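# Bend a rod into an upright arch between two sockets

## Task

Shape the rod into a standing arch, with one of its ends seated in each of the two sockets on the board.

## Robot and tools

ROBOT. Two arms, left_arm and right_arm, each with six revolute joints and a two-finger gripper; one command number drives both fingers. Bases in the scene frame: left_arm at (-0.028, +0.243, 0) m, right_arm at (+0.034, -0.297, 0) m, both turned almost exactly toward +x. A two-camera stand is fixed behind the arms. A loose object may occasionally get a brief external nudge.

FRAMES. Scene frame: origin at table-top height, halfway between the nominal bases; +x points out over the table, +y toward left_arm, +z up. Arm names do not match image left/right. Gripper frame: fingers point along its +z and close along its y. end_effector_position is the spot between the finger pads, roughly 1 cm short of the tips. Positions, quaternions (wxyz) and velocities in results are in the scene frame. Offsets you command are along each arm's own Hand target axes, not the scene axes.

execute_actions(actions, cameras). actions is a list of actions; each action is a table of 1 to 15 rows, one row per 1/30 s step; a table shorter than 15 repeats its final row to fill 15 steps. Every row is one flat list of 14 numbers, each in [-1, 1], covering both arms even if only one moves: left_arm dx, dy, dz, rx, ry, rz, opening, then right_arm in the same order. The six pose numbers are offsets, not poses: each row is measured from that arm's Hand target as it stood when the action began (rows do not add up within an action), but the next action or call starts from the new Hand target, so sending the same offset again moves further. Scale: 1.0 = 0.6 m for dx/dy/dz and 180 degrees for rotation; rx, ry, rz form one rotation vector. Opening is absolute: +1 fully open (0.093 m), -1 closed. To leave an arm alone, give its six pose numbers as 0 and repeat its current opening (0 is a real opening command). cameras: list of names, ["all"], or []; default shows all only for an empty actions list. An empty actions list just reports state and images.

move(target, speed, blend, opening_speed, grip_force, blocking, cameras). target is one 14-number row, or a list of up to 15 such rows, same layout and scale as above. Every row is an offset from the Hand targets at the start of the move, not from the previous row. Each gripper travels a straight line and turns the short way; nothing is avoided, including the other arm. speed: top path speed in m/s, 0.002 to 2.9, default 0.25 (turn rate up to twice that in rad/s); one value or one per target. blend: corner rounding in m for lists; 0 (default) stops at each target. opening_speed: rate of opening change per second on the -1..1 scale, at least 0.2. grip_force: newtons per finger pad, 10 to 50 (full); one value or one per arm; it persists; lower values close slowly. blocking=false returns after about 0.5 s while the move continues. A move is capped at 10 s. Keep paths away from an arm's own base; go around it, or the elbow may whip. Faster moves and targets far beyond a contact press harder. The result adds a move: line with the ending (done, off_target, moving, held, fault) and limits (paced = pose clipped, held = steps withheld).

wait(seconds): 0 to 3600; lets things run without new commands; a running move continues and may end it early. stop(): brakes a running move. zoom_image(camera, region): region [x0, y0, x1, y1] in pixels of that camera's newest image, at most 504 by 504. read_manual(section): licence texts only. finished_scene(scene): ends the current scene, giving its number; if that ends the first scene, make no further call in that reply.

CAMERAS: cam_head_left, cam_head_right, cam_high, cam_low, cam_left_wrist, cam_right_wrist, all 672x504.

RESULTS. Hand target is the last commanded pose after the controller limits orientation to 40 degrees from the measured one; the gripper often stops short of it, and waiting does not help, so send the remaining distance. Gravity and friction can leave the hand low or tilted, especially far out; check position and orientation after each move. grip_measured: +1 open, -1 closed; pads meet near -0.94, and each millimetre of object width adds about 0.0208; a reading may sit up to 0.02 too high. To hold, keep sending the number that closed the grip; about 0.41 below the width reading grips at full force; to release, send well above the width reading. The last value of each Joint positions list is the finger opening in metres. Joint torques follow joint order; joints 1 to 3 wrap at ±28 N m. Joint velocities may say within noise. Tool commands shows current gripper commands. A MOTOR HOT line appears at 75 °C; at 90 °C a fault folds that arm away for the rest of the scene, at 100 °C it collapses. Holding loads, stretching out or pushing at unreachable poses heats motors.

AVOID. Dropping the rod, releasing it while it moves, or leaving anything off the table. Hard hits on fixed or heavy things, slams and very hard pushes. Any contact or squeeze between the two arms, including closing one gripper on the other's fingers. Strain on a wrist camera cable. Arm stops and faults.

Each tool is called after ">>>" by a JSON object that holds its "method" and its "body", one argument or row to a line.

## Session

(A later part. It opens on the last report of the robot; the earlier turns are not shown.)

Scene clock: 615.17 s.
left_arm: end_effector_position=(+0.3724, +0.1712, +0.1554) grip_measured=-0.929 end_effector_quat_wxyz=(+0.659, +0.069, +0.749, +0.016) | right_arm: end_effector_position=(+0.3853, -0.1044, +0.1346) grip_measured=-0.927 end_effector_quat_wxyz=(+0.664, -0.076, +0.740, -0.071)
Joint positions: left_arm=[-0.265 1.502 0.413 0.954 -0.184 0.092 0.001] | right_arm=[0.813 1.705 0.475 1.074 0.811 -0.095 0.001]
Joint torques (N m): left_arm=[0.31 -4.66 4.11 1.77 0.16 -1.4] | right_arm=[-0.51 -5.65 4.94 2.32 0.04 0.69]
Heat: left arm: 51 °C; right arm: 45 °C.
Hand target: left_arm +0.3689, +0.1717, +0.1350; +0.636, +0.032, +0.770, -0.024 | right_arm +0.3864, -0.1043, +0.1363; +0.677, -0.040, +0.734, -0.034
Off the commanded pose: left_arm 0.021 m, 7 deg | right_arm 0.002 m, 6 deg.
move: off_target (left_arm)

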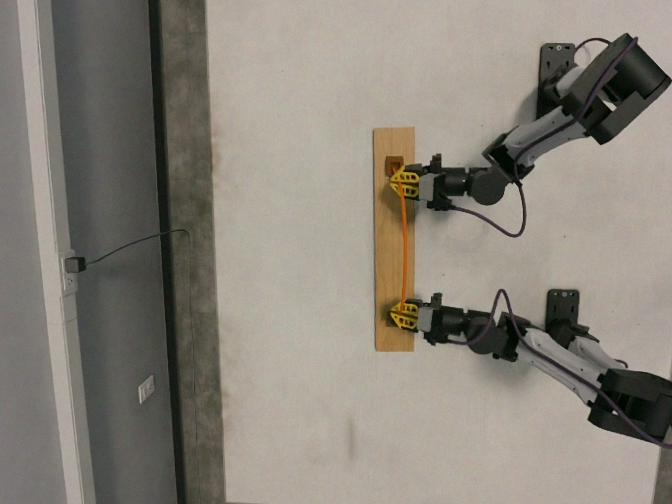

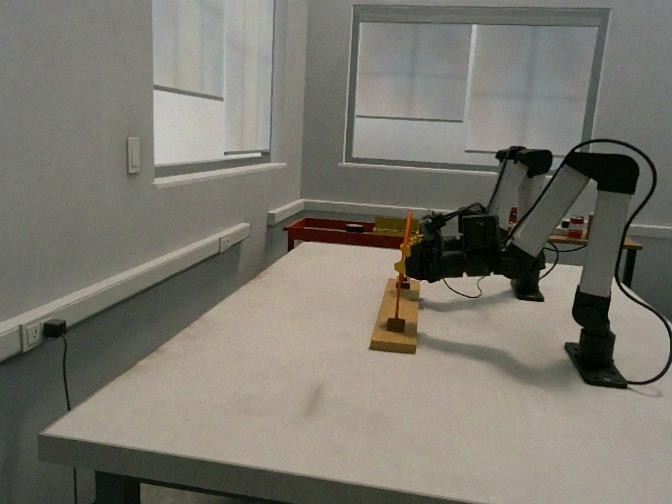

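>>> {"method": "move", "body": {
  "target": [
    [-0.0659,-0.0233,-0.0107,0,0,0,-1,0,0,0,0,0,0,-1],
    [0.0,-0.0233,0.0018,0,0,0,-1,0,0,0,0,0,0,-1]
  ],
  "speed": 0.12,
  "cameras": ["cam_high","cam_low","cam_head_left","cam_head_right"]
}}

>>> {"method": "zoom_image", "body": {
  "camera": "cam_high",
  "region": [370, 295, 420, 335]
}}

>>> {"method": "zoom_image", "body": {
  "camera": "cam_low",
  "region": [360, 260, 440, 350]
}}

Scene clock: 644.27 s.
left_arm: end_effector_position=(+0.3732, +0.1634, +0.1555) grip_measured=-0.929 end_effector_quat_wxyz=(+0.658, +0.061, +0.750, +0.022) | right_arm: end_effector_position=(+0.3855, -0.1047, +0.1352) grip_measured=-0.927 end_effector_quat_wxyz=(+0.665, -0.075, +0.740, -0.071)
Joint positions: left_arm=[-0.308 1.516 0.427 0.953 -0.246 0.081 0.001] | right_arm=[0.812 1.705 0.475 1.077 0.811 -0.095 0.001]
Joint torques (N m): left_arm=[-0.62 -4.63 4.11 1.75 0.23 -1.38] | right_arm=[-0.44 -5.63 4.94 2.3 0.04 0.69]
Heat: left arm: 50 °C; right arm: 46 °C.
Hand target: left_arm +0.3689, +0.1577, +0.1348; +0.636, +0.032, +0.770, -0.024 | right_arm +0.3864, -0.1044, +0.1362; +0.677, -0.040, +0.734, -0.034
Off the commanded pose: left_arm 0.022 m, 7 deg | right_arm 0.001 m, 6 deg.
move: off_target (left_arm)
Images, in order (width x height): cam_head_left 672x504, cam_head_right 672x504, cam_high 672x504, cam_low 672x504.

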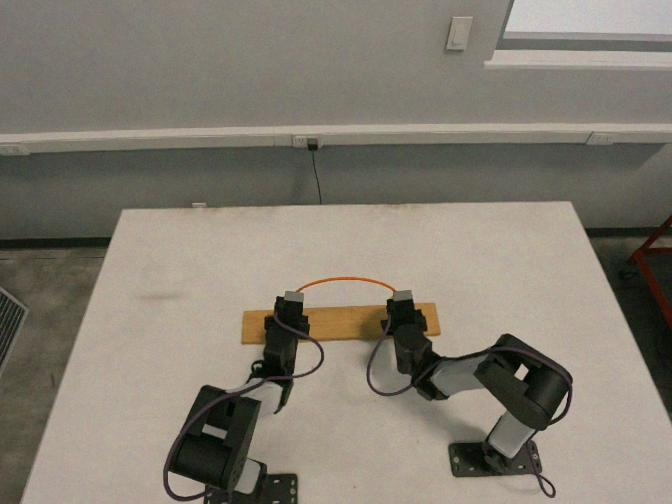

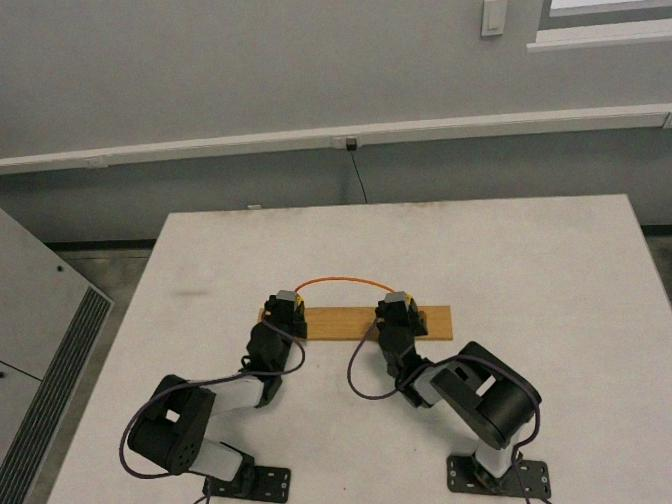

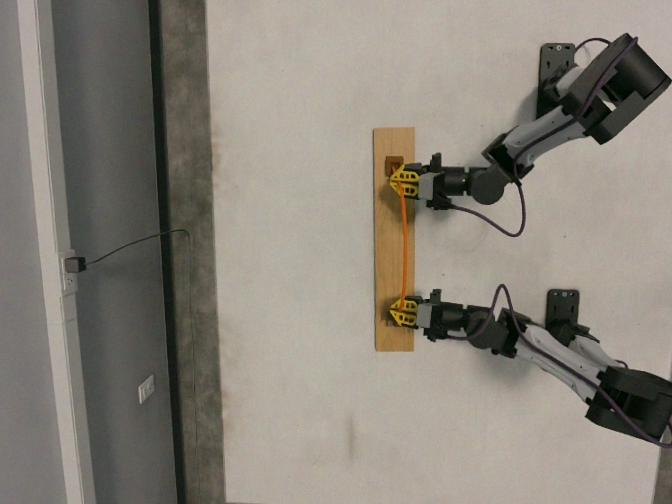

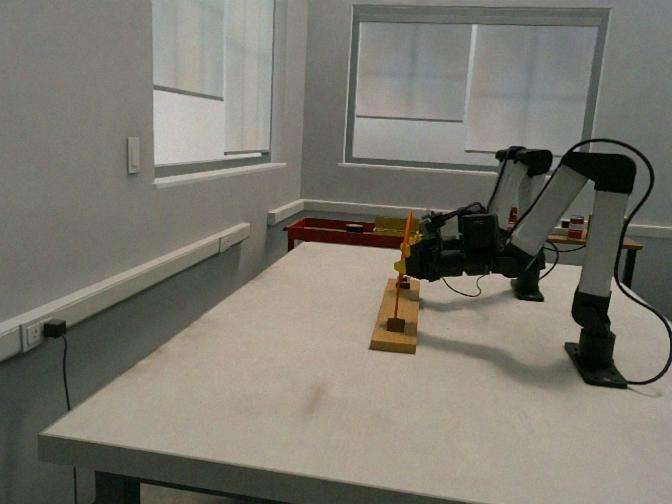

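Scaled by 10.080 from the camera's image (finer frame: 960x720).

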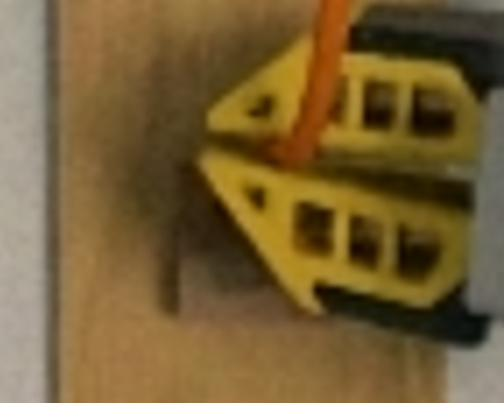

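Scaled by 5.600 from the camera's image (finer frame: 960x720).

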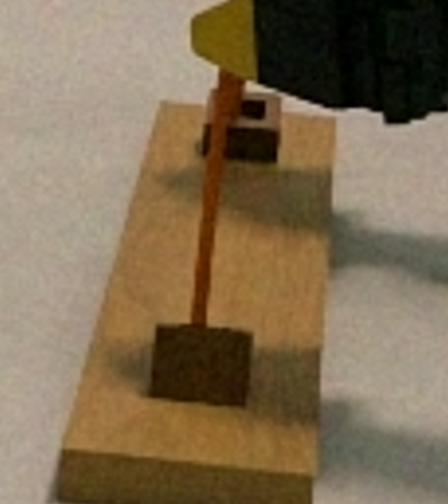

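>>> {"method": "move", "body": {
  "target": [
    [-0.0645,0.0433,-0.016,0,0,0,-1,0,0,0,0,0,0,-1],
    [0.001,0.0433,-0.0034,0,0,0,-1,0,0,0,0,0,0,-1]
  ],
  "speed": 0.12,
  "cameras": ["cam_high","cam_low"]
}}

>>> {"method": "zoom_image", "body": {
  "camera": "cam_high",
  "region": [370, 295, 420, 335]
}}

>>> {"method": "zoom_image", "body": {
  "camera": "cam_low",
  "region": [360, 260, 440, 350]
}}

Scene clock: 658.57 s.
left_arm: end_effector_position=(+0.3717, +0.1763, +0.1560) grip_measured=-0.929 end_effector_quat_wxyz=(+0.661, +0.079, +0.747, +0.007) | right_arm: end_effector_position=(+0.3855, -0.1021, +0.1339) grip_measured=-0.927 end_effector_quat_wxyz=(+0.664, -0.082, +0.740, -0.067)
Joint positions: left_arm=[-0.226 1.494 0.402 0.964 -0.118 0.101 0.001] | right_arm=[0.813 1.709 0.475 1.079 0.797 -0.1 0.001]
Joint torques (N m): left_arm=[1.11 -4.62 4.07 1.74 0.02 -1.37] | right_arm=[-0.51 -5.98 4.88 2.31 0.19 0.73]
Heat: left arm: 50 °C; right arm: 45 °C.
Hand target: left_arm +0.3688, +0.1836, +0.1347; +0.636, +0.032, +0.770, -0.024 | right_arm +0.3864, -0.1044, +0.1363; +0.677, -0.040, +0.734, -0.034
Off the commanded pose: left_arm 0.023 m, 8 deg | right_arm 0.003 m, 6 deg.
move: off_target (left_arm)

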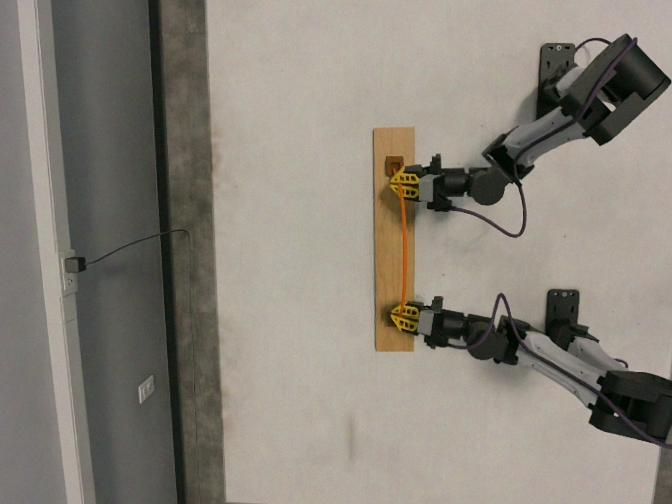

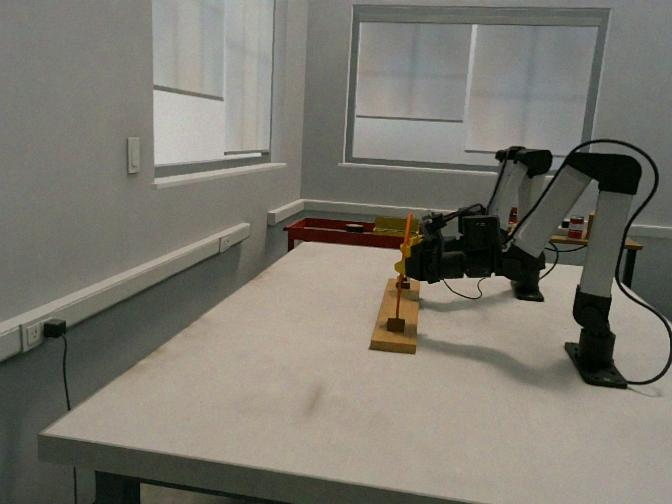

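Scaled by 10.080 from the camera's image (finer frame: 960x720).

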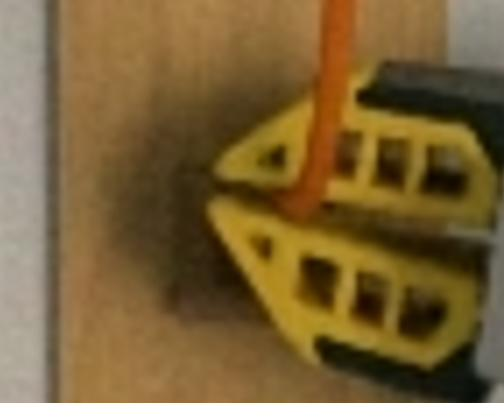

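Scaled by 5.600 from the camera's image (finer frame: 960x720).

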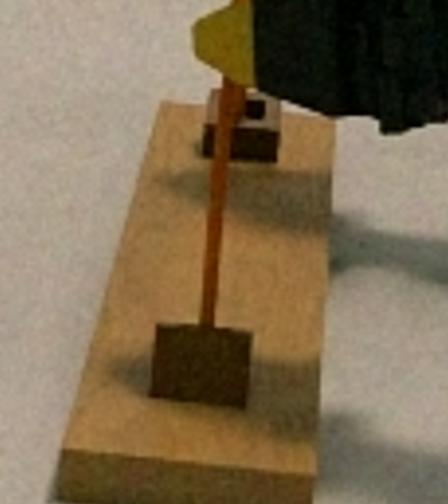

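>>> {"method": "move", "body": {
  "target": [-0.107,0.022,-0.022,0,0,0,-1,0,0,0,0,0,0,-1],
  "speed": 0.15,
  "cameras": ["cam_high","cam_low","cam_left_wrist","cam_right_wrist"]
}}

>>> {"method": "zoom_image", "body": {
  "camera": "cam_high",
  "region": [370, 295, 420, 335]
}}

>>> {"method": "zoom_image", "body": {
  "camera": "cam_low",
  "region": [360, 250, 440, 340]
}}

Scene clock: 672.70 s.
left_arm: end_effector_position=(+0.3567, +0.1868, +0.1596) grip_measured=-0.929 end_effector_quat_wxyz=(+0.590, +0.099, +0.801, +0.002) | right_arm: end_effector_position=(+0.3856, -0.0992, +0.1354) grip_measured=-0.927 end_effector_quat_wxyz=(+0.667, -0.089, +0.737, -0.063)
Joint positions: left_arm=[-0.175 1.279 0.483 0.488 -0.041 0.113 0.001] | right_arm=[0.813 1.709 0.475 1.088 0.781 -0.112 0.001]
Joint torques (N m): left_arm=[1.89 -8.36 11.15 2.43 -0.02 -1.37] | right_arm=[-0.57 -5.85 4.83 2.27 0.36 0.83]
Heat: left arm: 50 °C; right arm: 45 °C.
Hand target: left_arm +0.3691, +0.1966, +0.2003; +0.636, +0.032, +0.770, -0.024 | right_arm +0.3864, -0.1044, +0.1363; +0.677, -0.040, +0.734, -0.034
Off the commanded pose: left_arm 0.044 m, 10 deg | right_arm 0.005 m, 7 deg.
move: off_target (left_arm)

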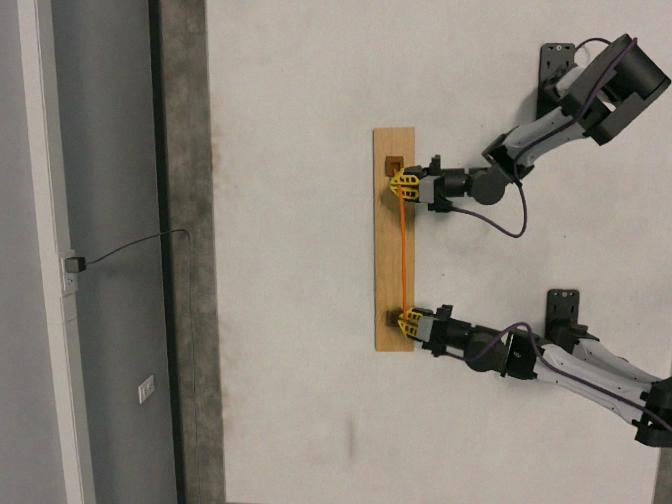

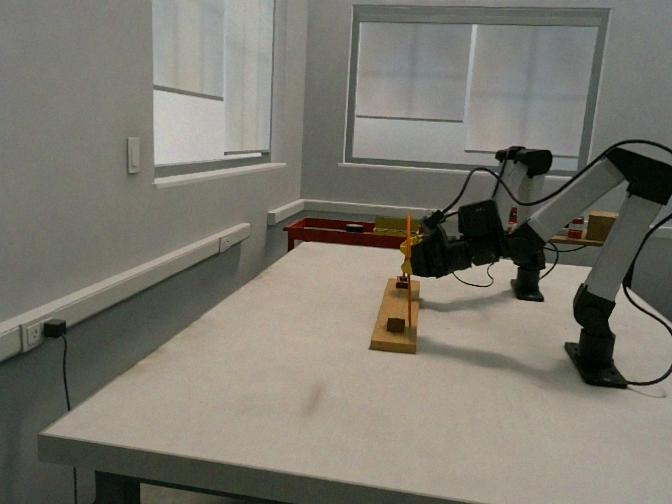

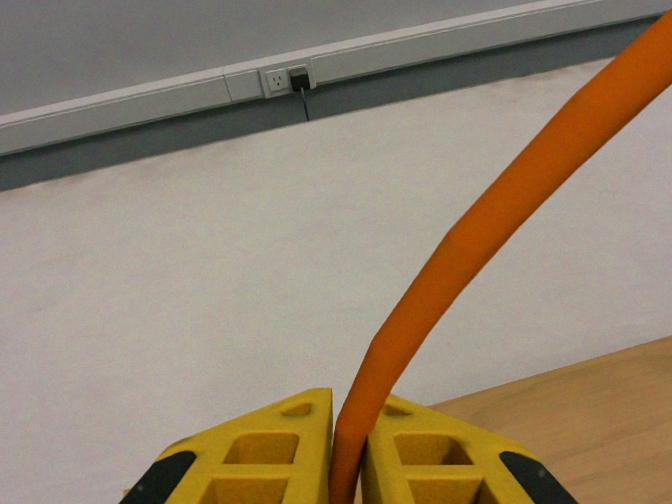

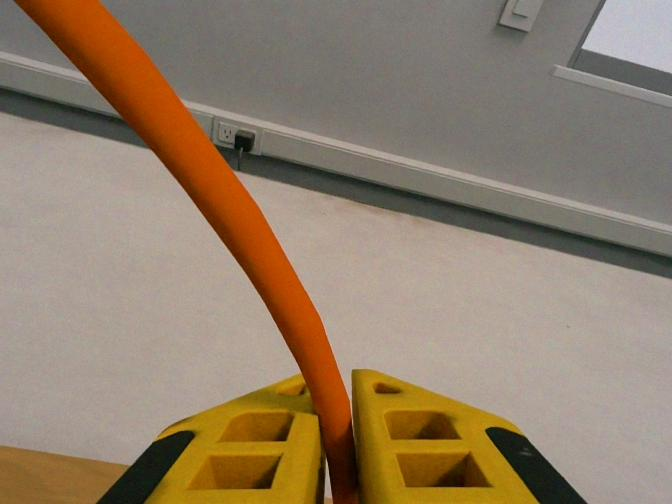

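Scaled by 10.080 from the camera's image (finer frame: 960x720).

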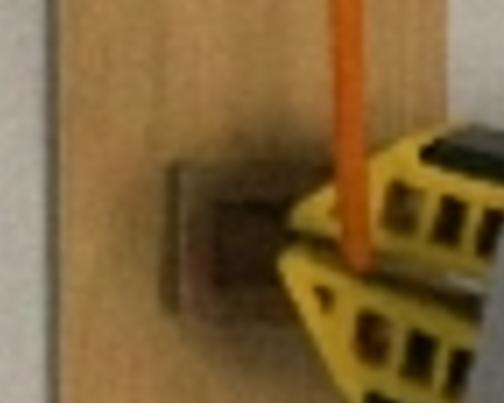

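Scaled by 5.600 from the camera's image (finer frame: 960x720).

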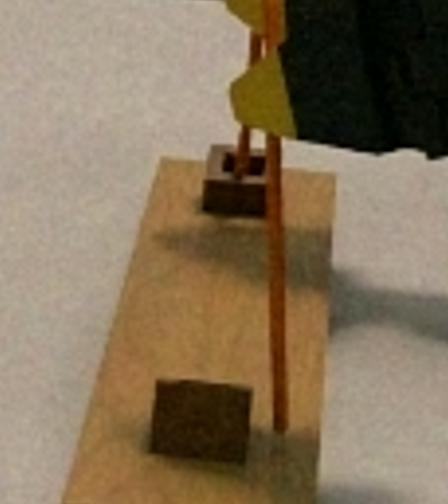

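>>> {"method": "zoom_image", "body": {
  "camera": "cam_low",
  "region": [380, 300, 430, 340]
}}

Scaled by 10.080 from the camera's image (finer frame: 960x720).

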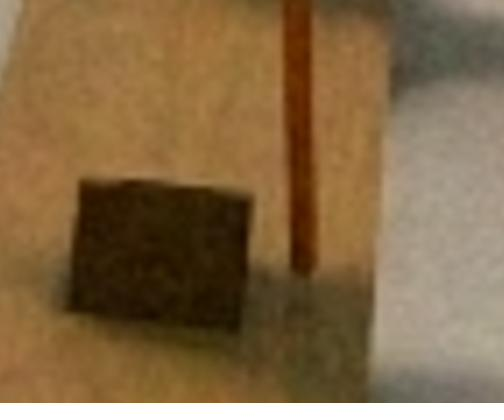

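>>> {"method": "move", "body": {
  "target": [-0.08,-0.01,-0.01,0,0,0,-1,0,0,0,0,0,0,-1],
  "speed": 0.15,
  "cameras": ["cam_high","cam_low"]
}}

>>> {"method": "zoom_image", "body": {
  "camera": "cam_high",
  "region": [370, 295, 420, 335]
}}

>>> {"method": "zoom_image", "body": {
  "camera": "cam_low",
  "region": [360, 250, 440, 340]
}}

Scene clock: 702.20 s.
left_arm: end_effector_position=(+0.3578, +0.1840, +0.1932) grip_measured=-0.929 end_effector_quat_wxyz=(+0.572, +0.108, +0.813, +0.003) | right_arm: end_effector_position=(+0.3861, -0.0988, +0.1403) grip_measured=-0.927 end_effector_quat_wxyz=(+0.674, -0.082, +0.732, -0.057)
Joint positions: left_arm=[-0.181 1.203 0.629 0.22 -0.039 0.123 0.001] | right_arm=[0.813 1.709 0.475 1.113 0.781 -0.112 0.001]
Joint torques (N m): left_arm=[0.69 -9.02 12.81 2.61 -0.18 -1.53] | right_arm=[-0.5 -5.55 4.75 2.09 0.36 0.81]
Heat: left arm: 56 °C; right arm: 46 °C.
Hand target: left_arm +0.3717, +0.1902, +0.2486; +0.636, +0.032, +0.770, -0.024 | right_arm +0.3864, -0.1044, +0.1363; +0.677, -0.040, +0.734, -0.034
Off the commanded pose: left_arm 0.057 m, 13 deg | right_arm 0.007 m, 6 deg.
move: off_target (left_arm)

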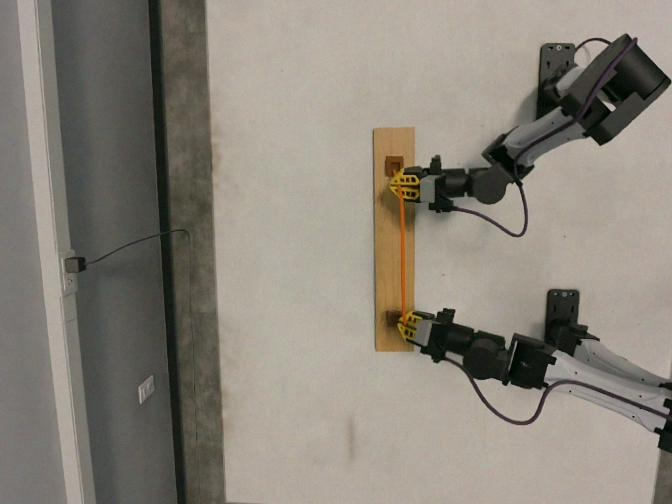

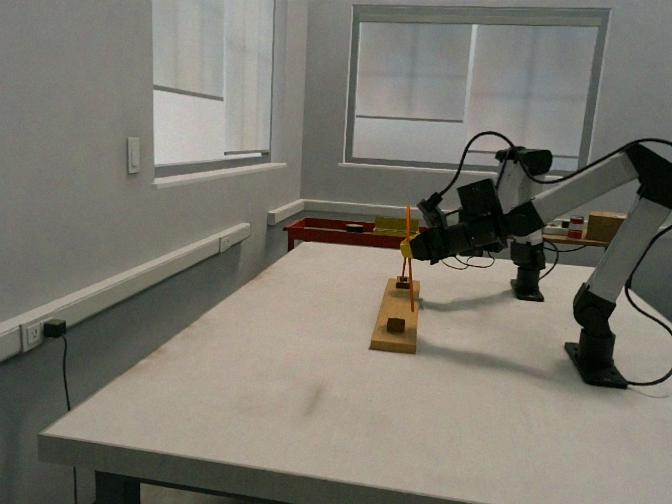

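Scaled by 10.080 from the camera's image (finer frame: 960x720).

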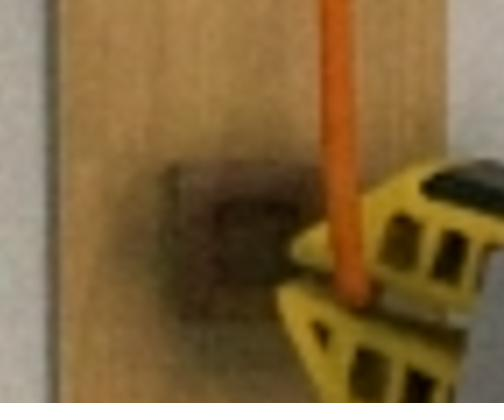

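Scaled by 5.600 from the camera's image (finer frame: 960x720).

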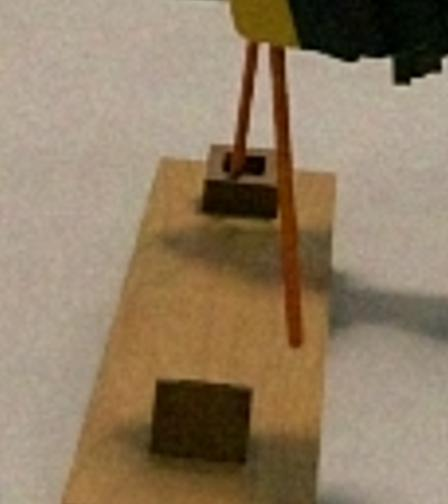

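>>> {"method": "move", "body": {
  "target": [0.02,0.008,0.021,0,-0.055,0,-1,0,0,0,0,0,0,-1],
  "speed": 0.15,
  "cameras": ["cam_high","cam_low"]
}}

>>> {"method": "zoom_image", "body": {
  "camera": "cam_high",
  "region": [370, 295, 420, 335]
}}

>>> {"method": "zoom_image", "body": {
  "camera": "cam_low",
  "region": [360, 250, 440, 340]
}}

Scene clock: 709.80 s.
left_arm: end_effector_position=(+0.3764, +0.1833, +0.2054) grip_measured=-0.929 end_effector_quat_wxyz=(+0.655, +0.104, +0.748, +0.005) | right_arm: end_effector_position=(+0.3862, -0.0983, +0.1424) grip_measured=-0.927 end_effector_quat_wxyz=(+0.677, -0.080, +0.730, -0.054)
Joint positions: left_arm=[-0.169 1.312 0.535 0.635 -0.026 0.142 0.001] | right_arm=[0.813 1.709 0.475 1.125 0.779 -0.112 0.001]
Joint torques (N m): left_arm=[1.48 -6.5 7.53 2.92 -0.14 -1.57] | right_arm=[-0.5 -5.41 4.75 2.01 0.38 0.8]
Heat: left arm: 58 °C; right arm: 46 °C.
Hand target: left_arm +0.3822, +0.1943, +0.2344; +0.700, +0.030, +0.713, -0.026 | right_arm +0.3864, -0.1044, +0.1363; +0.677, -0.040, +0.734, -0.034
Off the commanded pose: left_arm 0.032 m, 11 deg | right_arm 0.009 m, 5 deg.
move: off_target (left_arm)

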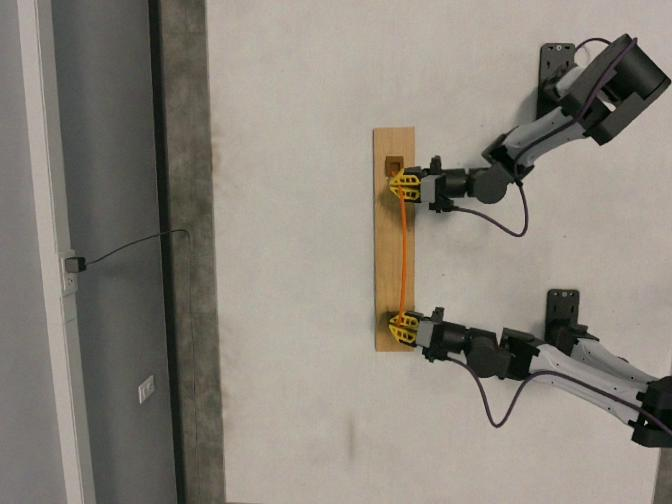

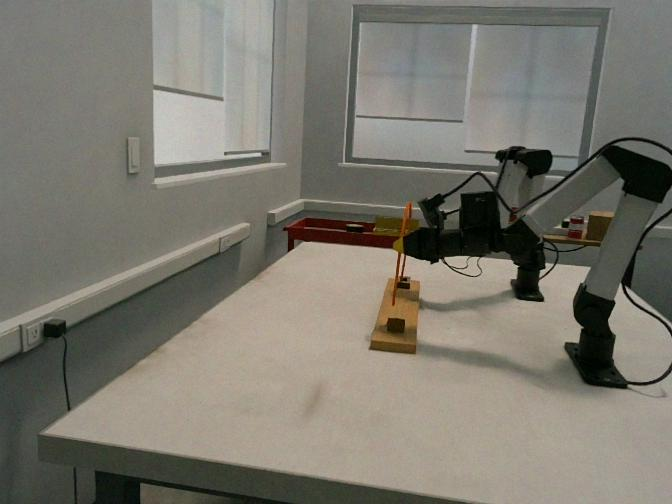

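Scaled by 10.080 from the camera's image (finer frame: 960x720).

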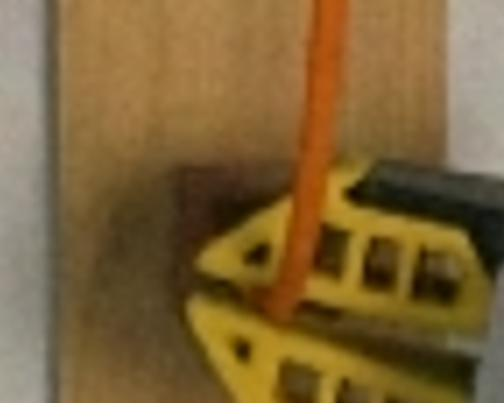

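Scaled by 5.600 from the camera's image (finer frame: 960x720).

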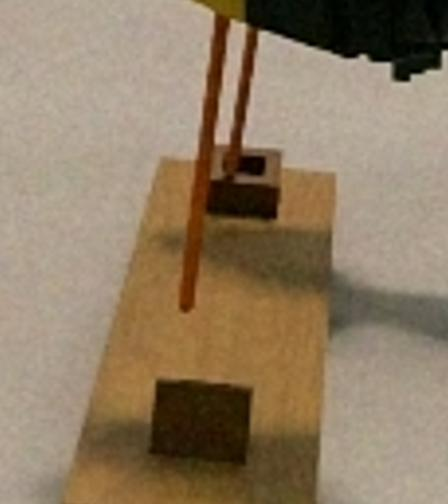

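>>> {"method": "move", "body": {
  "target": [0.064,0.0,-0.012,0,0,0,-1,0,0,0,0,0,0,-1],
  "speed": 0.15,
  "cameras": ["cam_high","cam_low"]
}}

>>> {"method": "zoom_image", "body": {
  "camera": "cam_high",
  "region": [370, 295, 420, 335]
}}

>>> {"method": "zoom_image", "body": {
  "camera": "cam_low",
  "region": [360, 250, 440, 340]
}}

Scene clock: 718.70 s.
left_arm: end_effector_position=(+0.3713, +0.1846, +0.1777) grip_measured=-0.929 end_effector_quat_wxyz=(+0.669, +0.101, +0.736, +0.005) | right_arm: end_effector_position=(+0.3862, -0.0983, +0.1424) grip_measured=-0.927 end_effector_quat_wxyz=(+0.677, -0.080, +0.730, -0.054)
Joint positions: left_arm=[-0.168 1.409 0.423 0.882 -0.026 0.141 0.001] | right_arm=[0.813 1.709 0.475 1.125 0.779 -0.112 0.001]
Joint torques (N m): left_arm=[1.18 -6.22 6.19 2.72 -0.18 -1.56] | right_arm=[-0.5 -5.39 4.75 2.02 0.38 0.8]
Heat: left arm: 58 °C; right arm: 45 °C.
Hand target: left_arm +0.3743, +0.1950, +0.1961; +0.700, +0.030, +0.713, -0.026 | right_arm +0.3864, -0.1044, +0.1363; +0.677, -0.040, +0.734, -0.034
Off the commanded pose: left_arm 0.021 m, 10 deg | right_arm 0.009 m, 5 deg.
move: off_target (left_arm)

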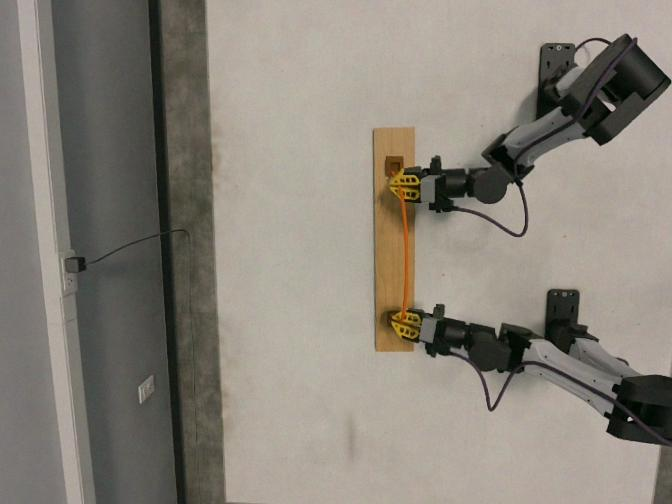

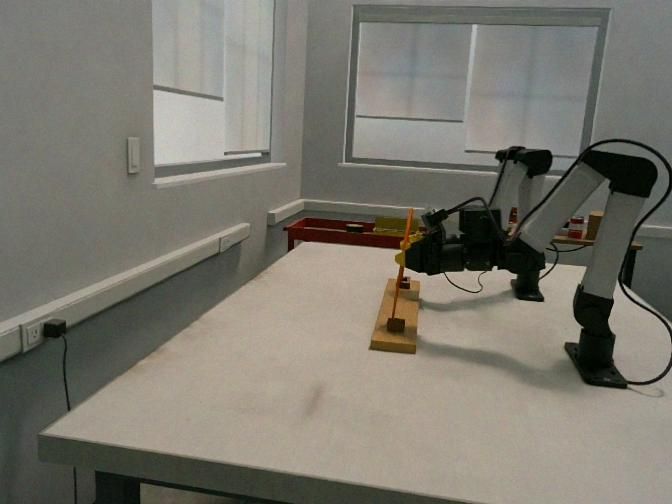

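Scaled by 10.080 from the camera's image (finer frame: 960x720).

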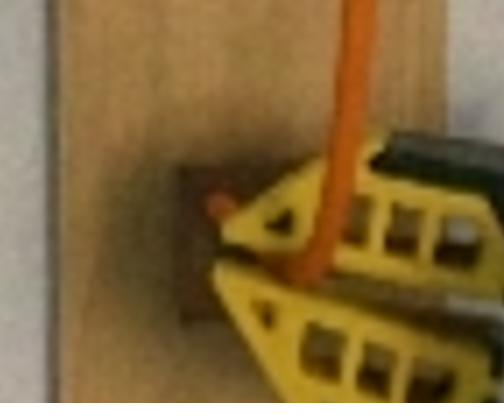

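Scaled by 5.600 from the camera's image (finer frame: 960x720).

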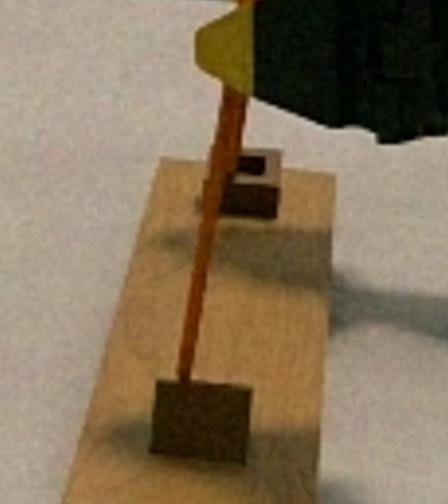

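>>> {"method": "move", "body": {
  "target": [-0.0163,-0.0013,-0.017,0,0,0.042,-1,0,0,0,0,0,0,-1],
  "speed": 0.15,
  "cameras": ["cam_high","cam_low"]
}}

>>> {"method": "zoom_image", "body": {
  "camera": "cam_high",
  "region": [370, 295, 420, 335]
}}

>>> {"method": "zoom_image", "body": {
  "camera": "cam_low",
  "region": [360, 250, 440, 340]
}}

Scene clock: 727.97 s.
left_arm: end_effector_position=(+0.3656, +0.1874, +0.1831) grip_measured=-0.929 end_effector_quat_wxyz=(+0.670, +0.135, +0.729, +0.043) | right_arm: end_effector_position=(+0.3862, -0.0983, +0.1424) grip_measured=-0.927 end_effector_quat_wxyz=(+0.677, -0.080, +0.730, -0.054)
Joint positions: left_arm=[-0.168 1.364 0.411 0.855 -0.037 0.244 0.001] | right_arm=[0.813 1.709 0.475 1.125 0.779 -0.112 0.001]
Joint torques (N m): left_arm=[0.54 -8.91 6.26 2.41 -0.18 -1.26] | right_arm=[-0.5 -5.41 4.74 2.02 0.39 0.79]
Heat: left arm: 57 °C; right arm: 44 °C.
Hand target: left_arm +0.3643, +0.1950, +0.2061; +0.701, +0.077, +0.709, +0.020 | right_arm +0.3864, -0.1044, +0.1363; +0.677, -0.040, +0.734, -0.034
Off the commanded pose: left_arm 0.024 m, 8 deg | right_arm 0.009 m, 5 deg.
move: off_target (left_arm)

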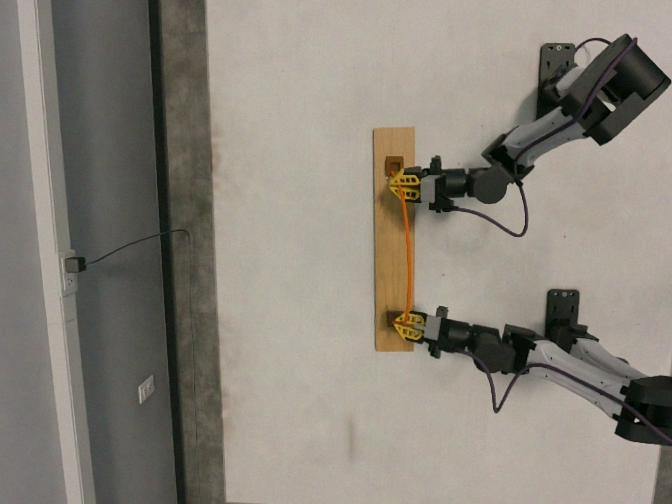

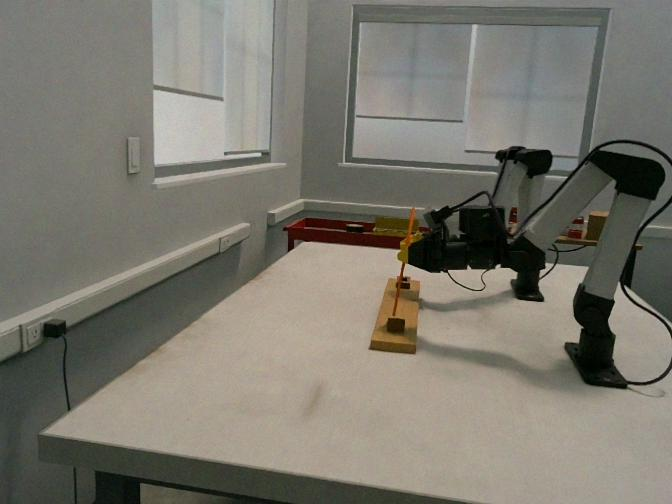

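Scaled by 10.080 from the camera's image (finer frame: 960x720).

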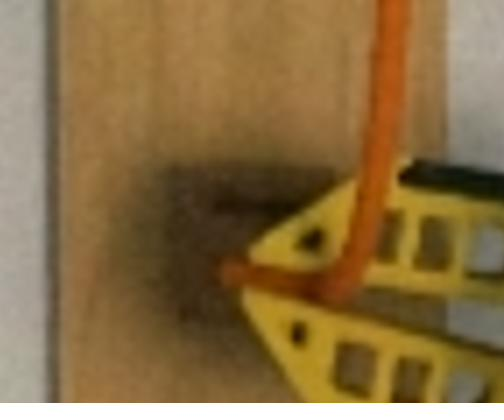

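Scaled by 5.600 from the camera's image (finer frame: 960x720).

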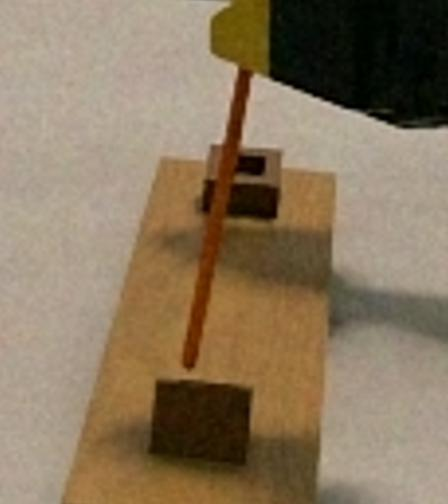

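>>> {"method": "move", "body": {
  "target": [0.055,-0.016,0.002,0,0.03,0,-1,0,0,0,0,0,0,-1],
  "speed": 0.12,
  "cameras": ["cam_high","cam_low"]
}}

>>> {"method": "zoom_image", "body": {
  "camera": "cam_high",
  "region": [370, 295, 420, 335]
}}

>>> {"method": "zoom_image", "body": {
  "camera": "cam_low",
  "region": [360, 250, 440, 340]
}}

Scene clock: 737.07 s.
left_arm: end_effector_position=(+0.3634, +0.1862, +0.1668) grip_measured=-0.929 end_effector_quat_wxyz=(+0.653, +0.130, +0.745, +0.051) | right_arm: end_effector_position=(+0.3862, -0.0983, +0.1424) grip_measured=-0.927 end_effector_quat_wxyz=(+0.677, -0.080, +0.730, -0.054)
Joint positions: left_arm=[-0.193 1.386 0.397 0.845 -0.086 0.239 0.001] | right_arm=[0.813 1.709 0.475 1.125 0.779 -0.112 0.001]
Joint torques (N m): left_arm=[-0.21 -5.37 5.83 2.33 -0.16 -1.32] | right_arm=[-0.51 -5.41 4.72 2.01 0.38 0.8]
Heat: left arm: 57 °C; right arm: 44 °C.
Hand target: left_arm +0.3645, +0.1898, +0.1721; +0.667, +0.076, +0.741, +0.023 | right_arm +0.3864, -0.1044, +0.1363; +0.677, -0.040, +0.734, -0.034
Off the commanded pose: left_arm 0.007 m, 7 deg | right_arm 0.009 m, 5 deg.
move: off_target (left_arm)

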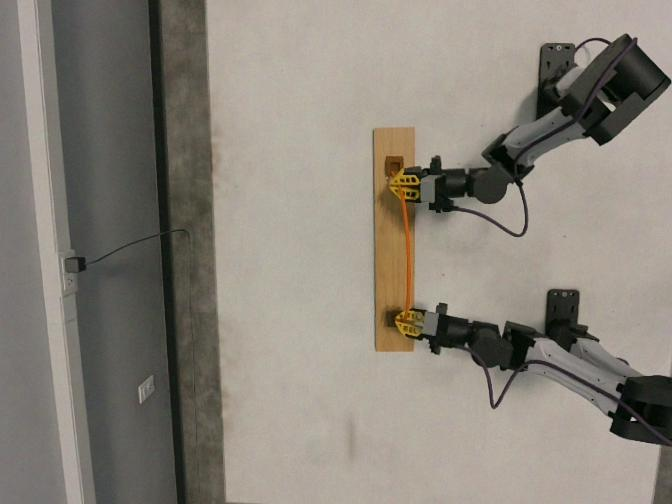

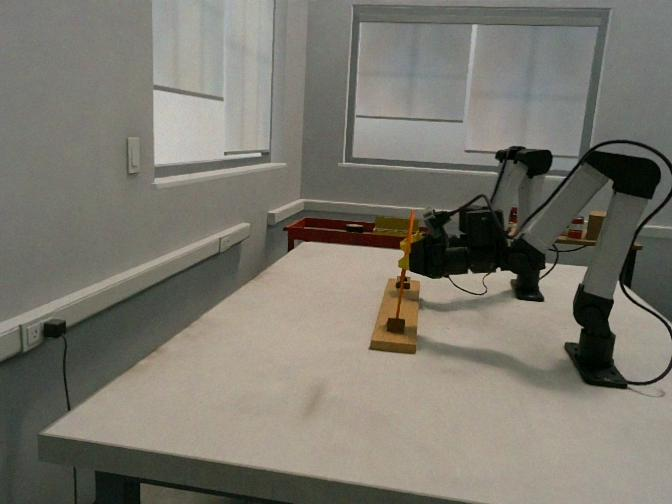

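Scaled by 10.080 from the camera's image (finer frame: 960x720).

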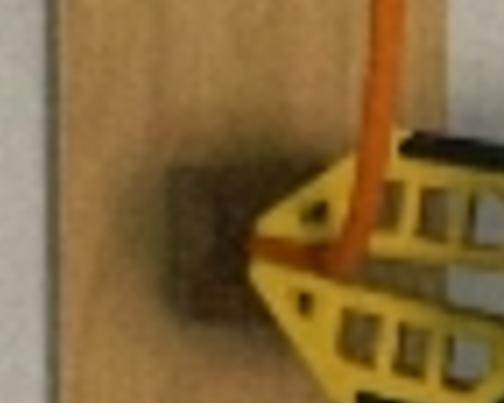

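Scaled by 5.600 from the camera's image (finer frame: 960x720).

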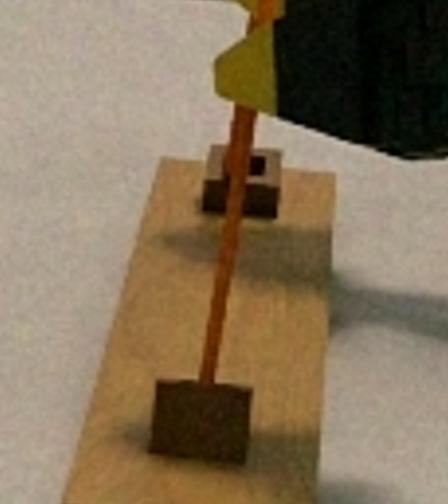

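>>> {"method": "move", "body": {
  "target": [0.0265,-0.0036,0.003,0,0,0,-1,0.0237,0.0024,-0.005,0,0,0,-1],
  "speed": 0.12,
  "cameras": ["cam_high","cam_low","cam_head_left","cam_head_right"]
}}

>>> {"method": "zoom_image", "body": {
  "camera": "cam_high",
  "region": [370, 295, 420, 335]
}}

>>> {"method": "zoom_image", "body": {
  "camera": "cam_low",
  "region": [360, 250, 440, 340]
}}

>>> {"method": "zoom_image", "body": {
  "camera": "cam_high",
  "region": [370, 145, 420, 185]
}}

Scene clock: 745.13 s.
left_arm: end_effector_position=(+0.3662, +0.1856, +0.1656) grip_measured=-0.929 end_effector_quat_wxyz=(+0.673, +0.124, +0.728, +0.052) | right_arm: end_effector_position=(+0.3850, -0.0958, +0.1404) grip_measured=-0.927 end_effector_quat_wxyz=(+0.691, -0.070, +0.719, -0.042)
Joint positions: left_arm=[-0.194 1.457 0.373 0.993 -0.089 0.237 0.001] | right_arm=[0.82 1.765 0.461 1.244 0.782 -0.114 0.001]
Joint torques (N m): left_arm=[-0.05 -5.07 4.55 2.01 -0.16 -1.31] | right_arm=[-0.13 -4.85 3.33 1.74 0.47 0.82]
Heat: left arm: 57 °C; right arm: 43 °C.
Hand target: left_arm +0.3645, +0.1901, +0.1559; +0.667, +0.076, +0.741, +0.024 | right_arm +0.3823, -0.1044, +0.1223; +0.677, -0.040, +0.734, -0.034
Off the commanded pose: left_arm 0.011 m, 7 deg | right_arm 0.020 m, 4 deg.
move: off_target (left_arm, right_arm)
Images, in order (width x height): cam_head_left 672x504, cam_head_right 672x504, cam_high 672x504, cam_low 672x504.

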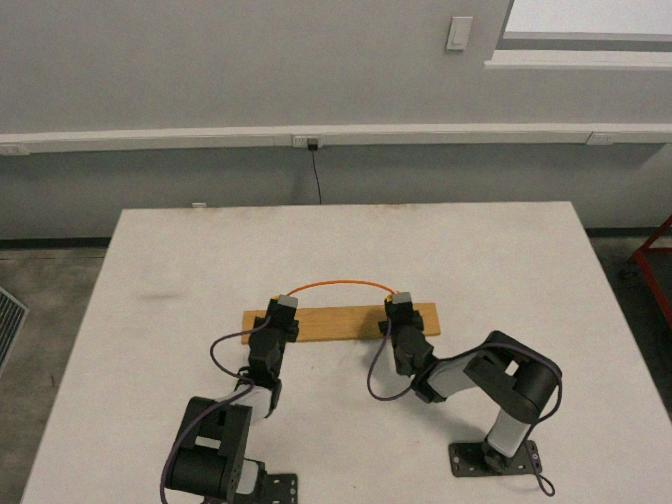

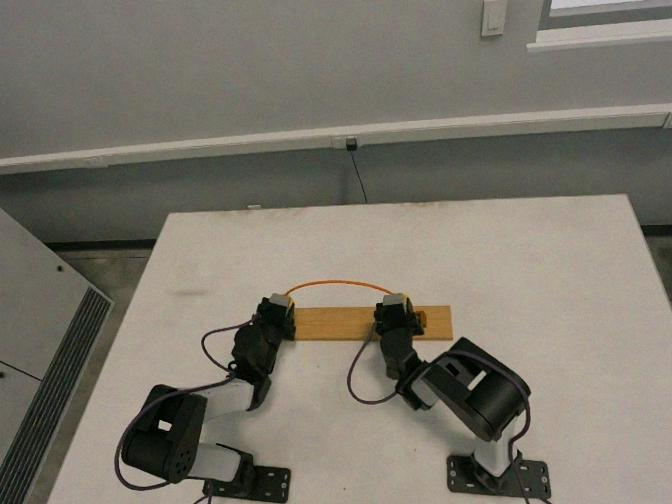

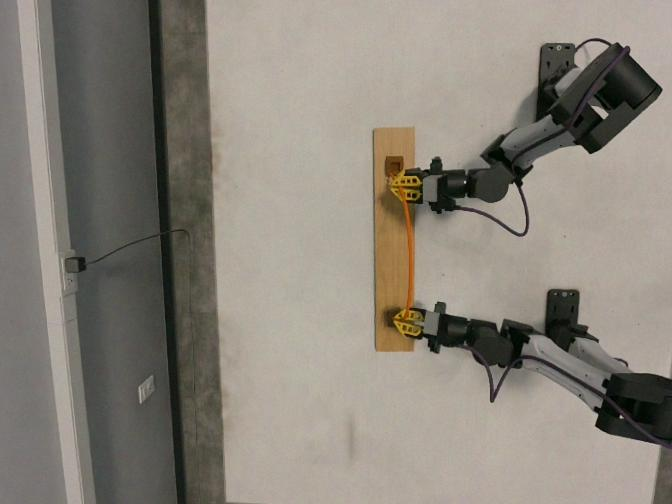

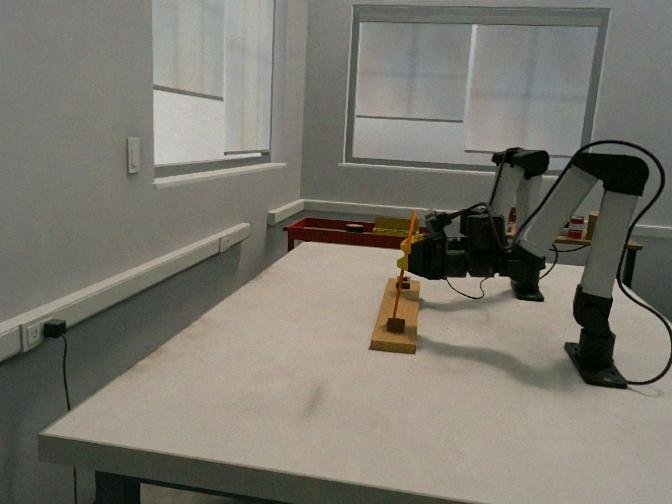

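Scaled by 10.080 from the camera's image (finer frame: 960x720).

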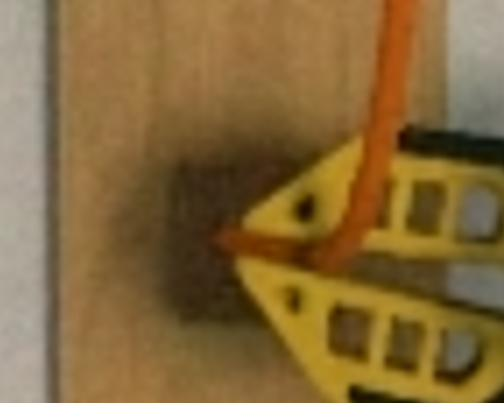

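Scaled by 5.600 from the camera's image (finer frame: 960x720).

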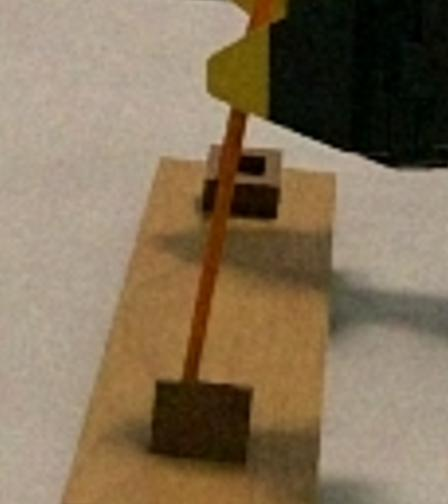

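Scaled by 10.080 from the camera's image (finer frame: 960x720).

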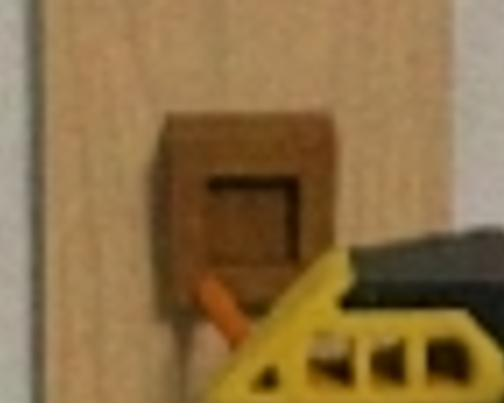

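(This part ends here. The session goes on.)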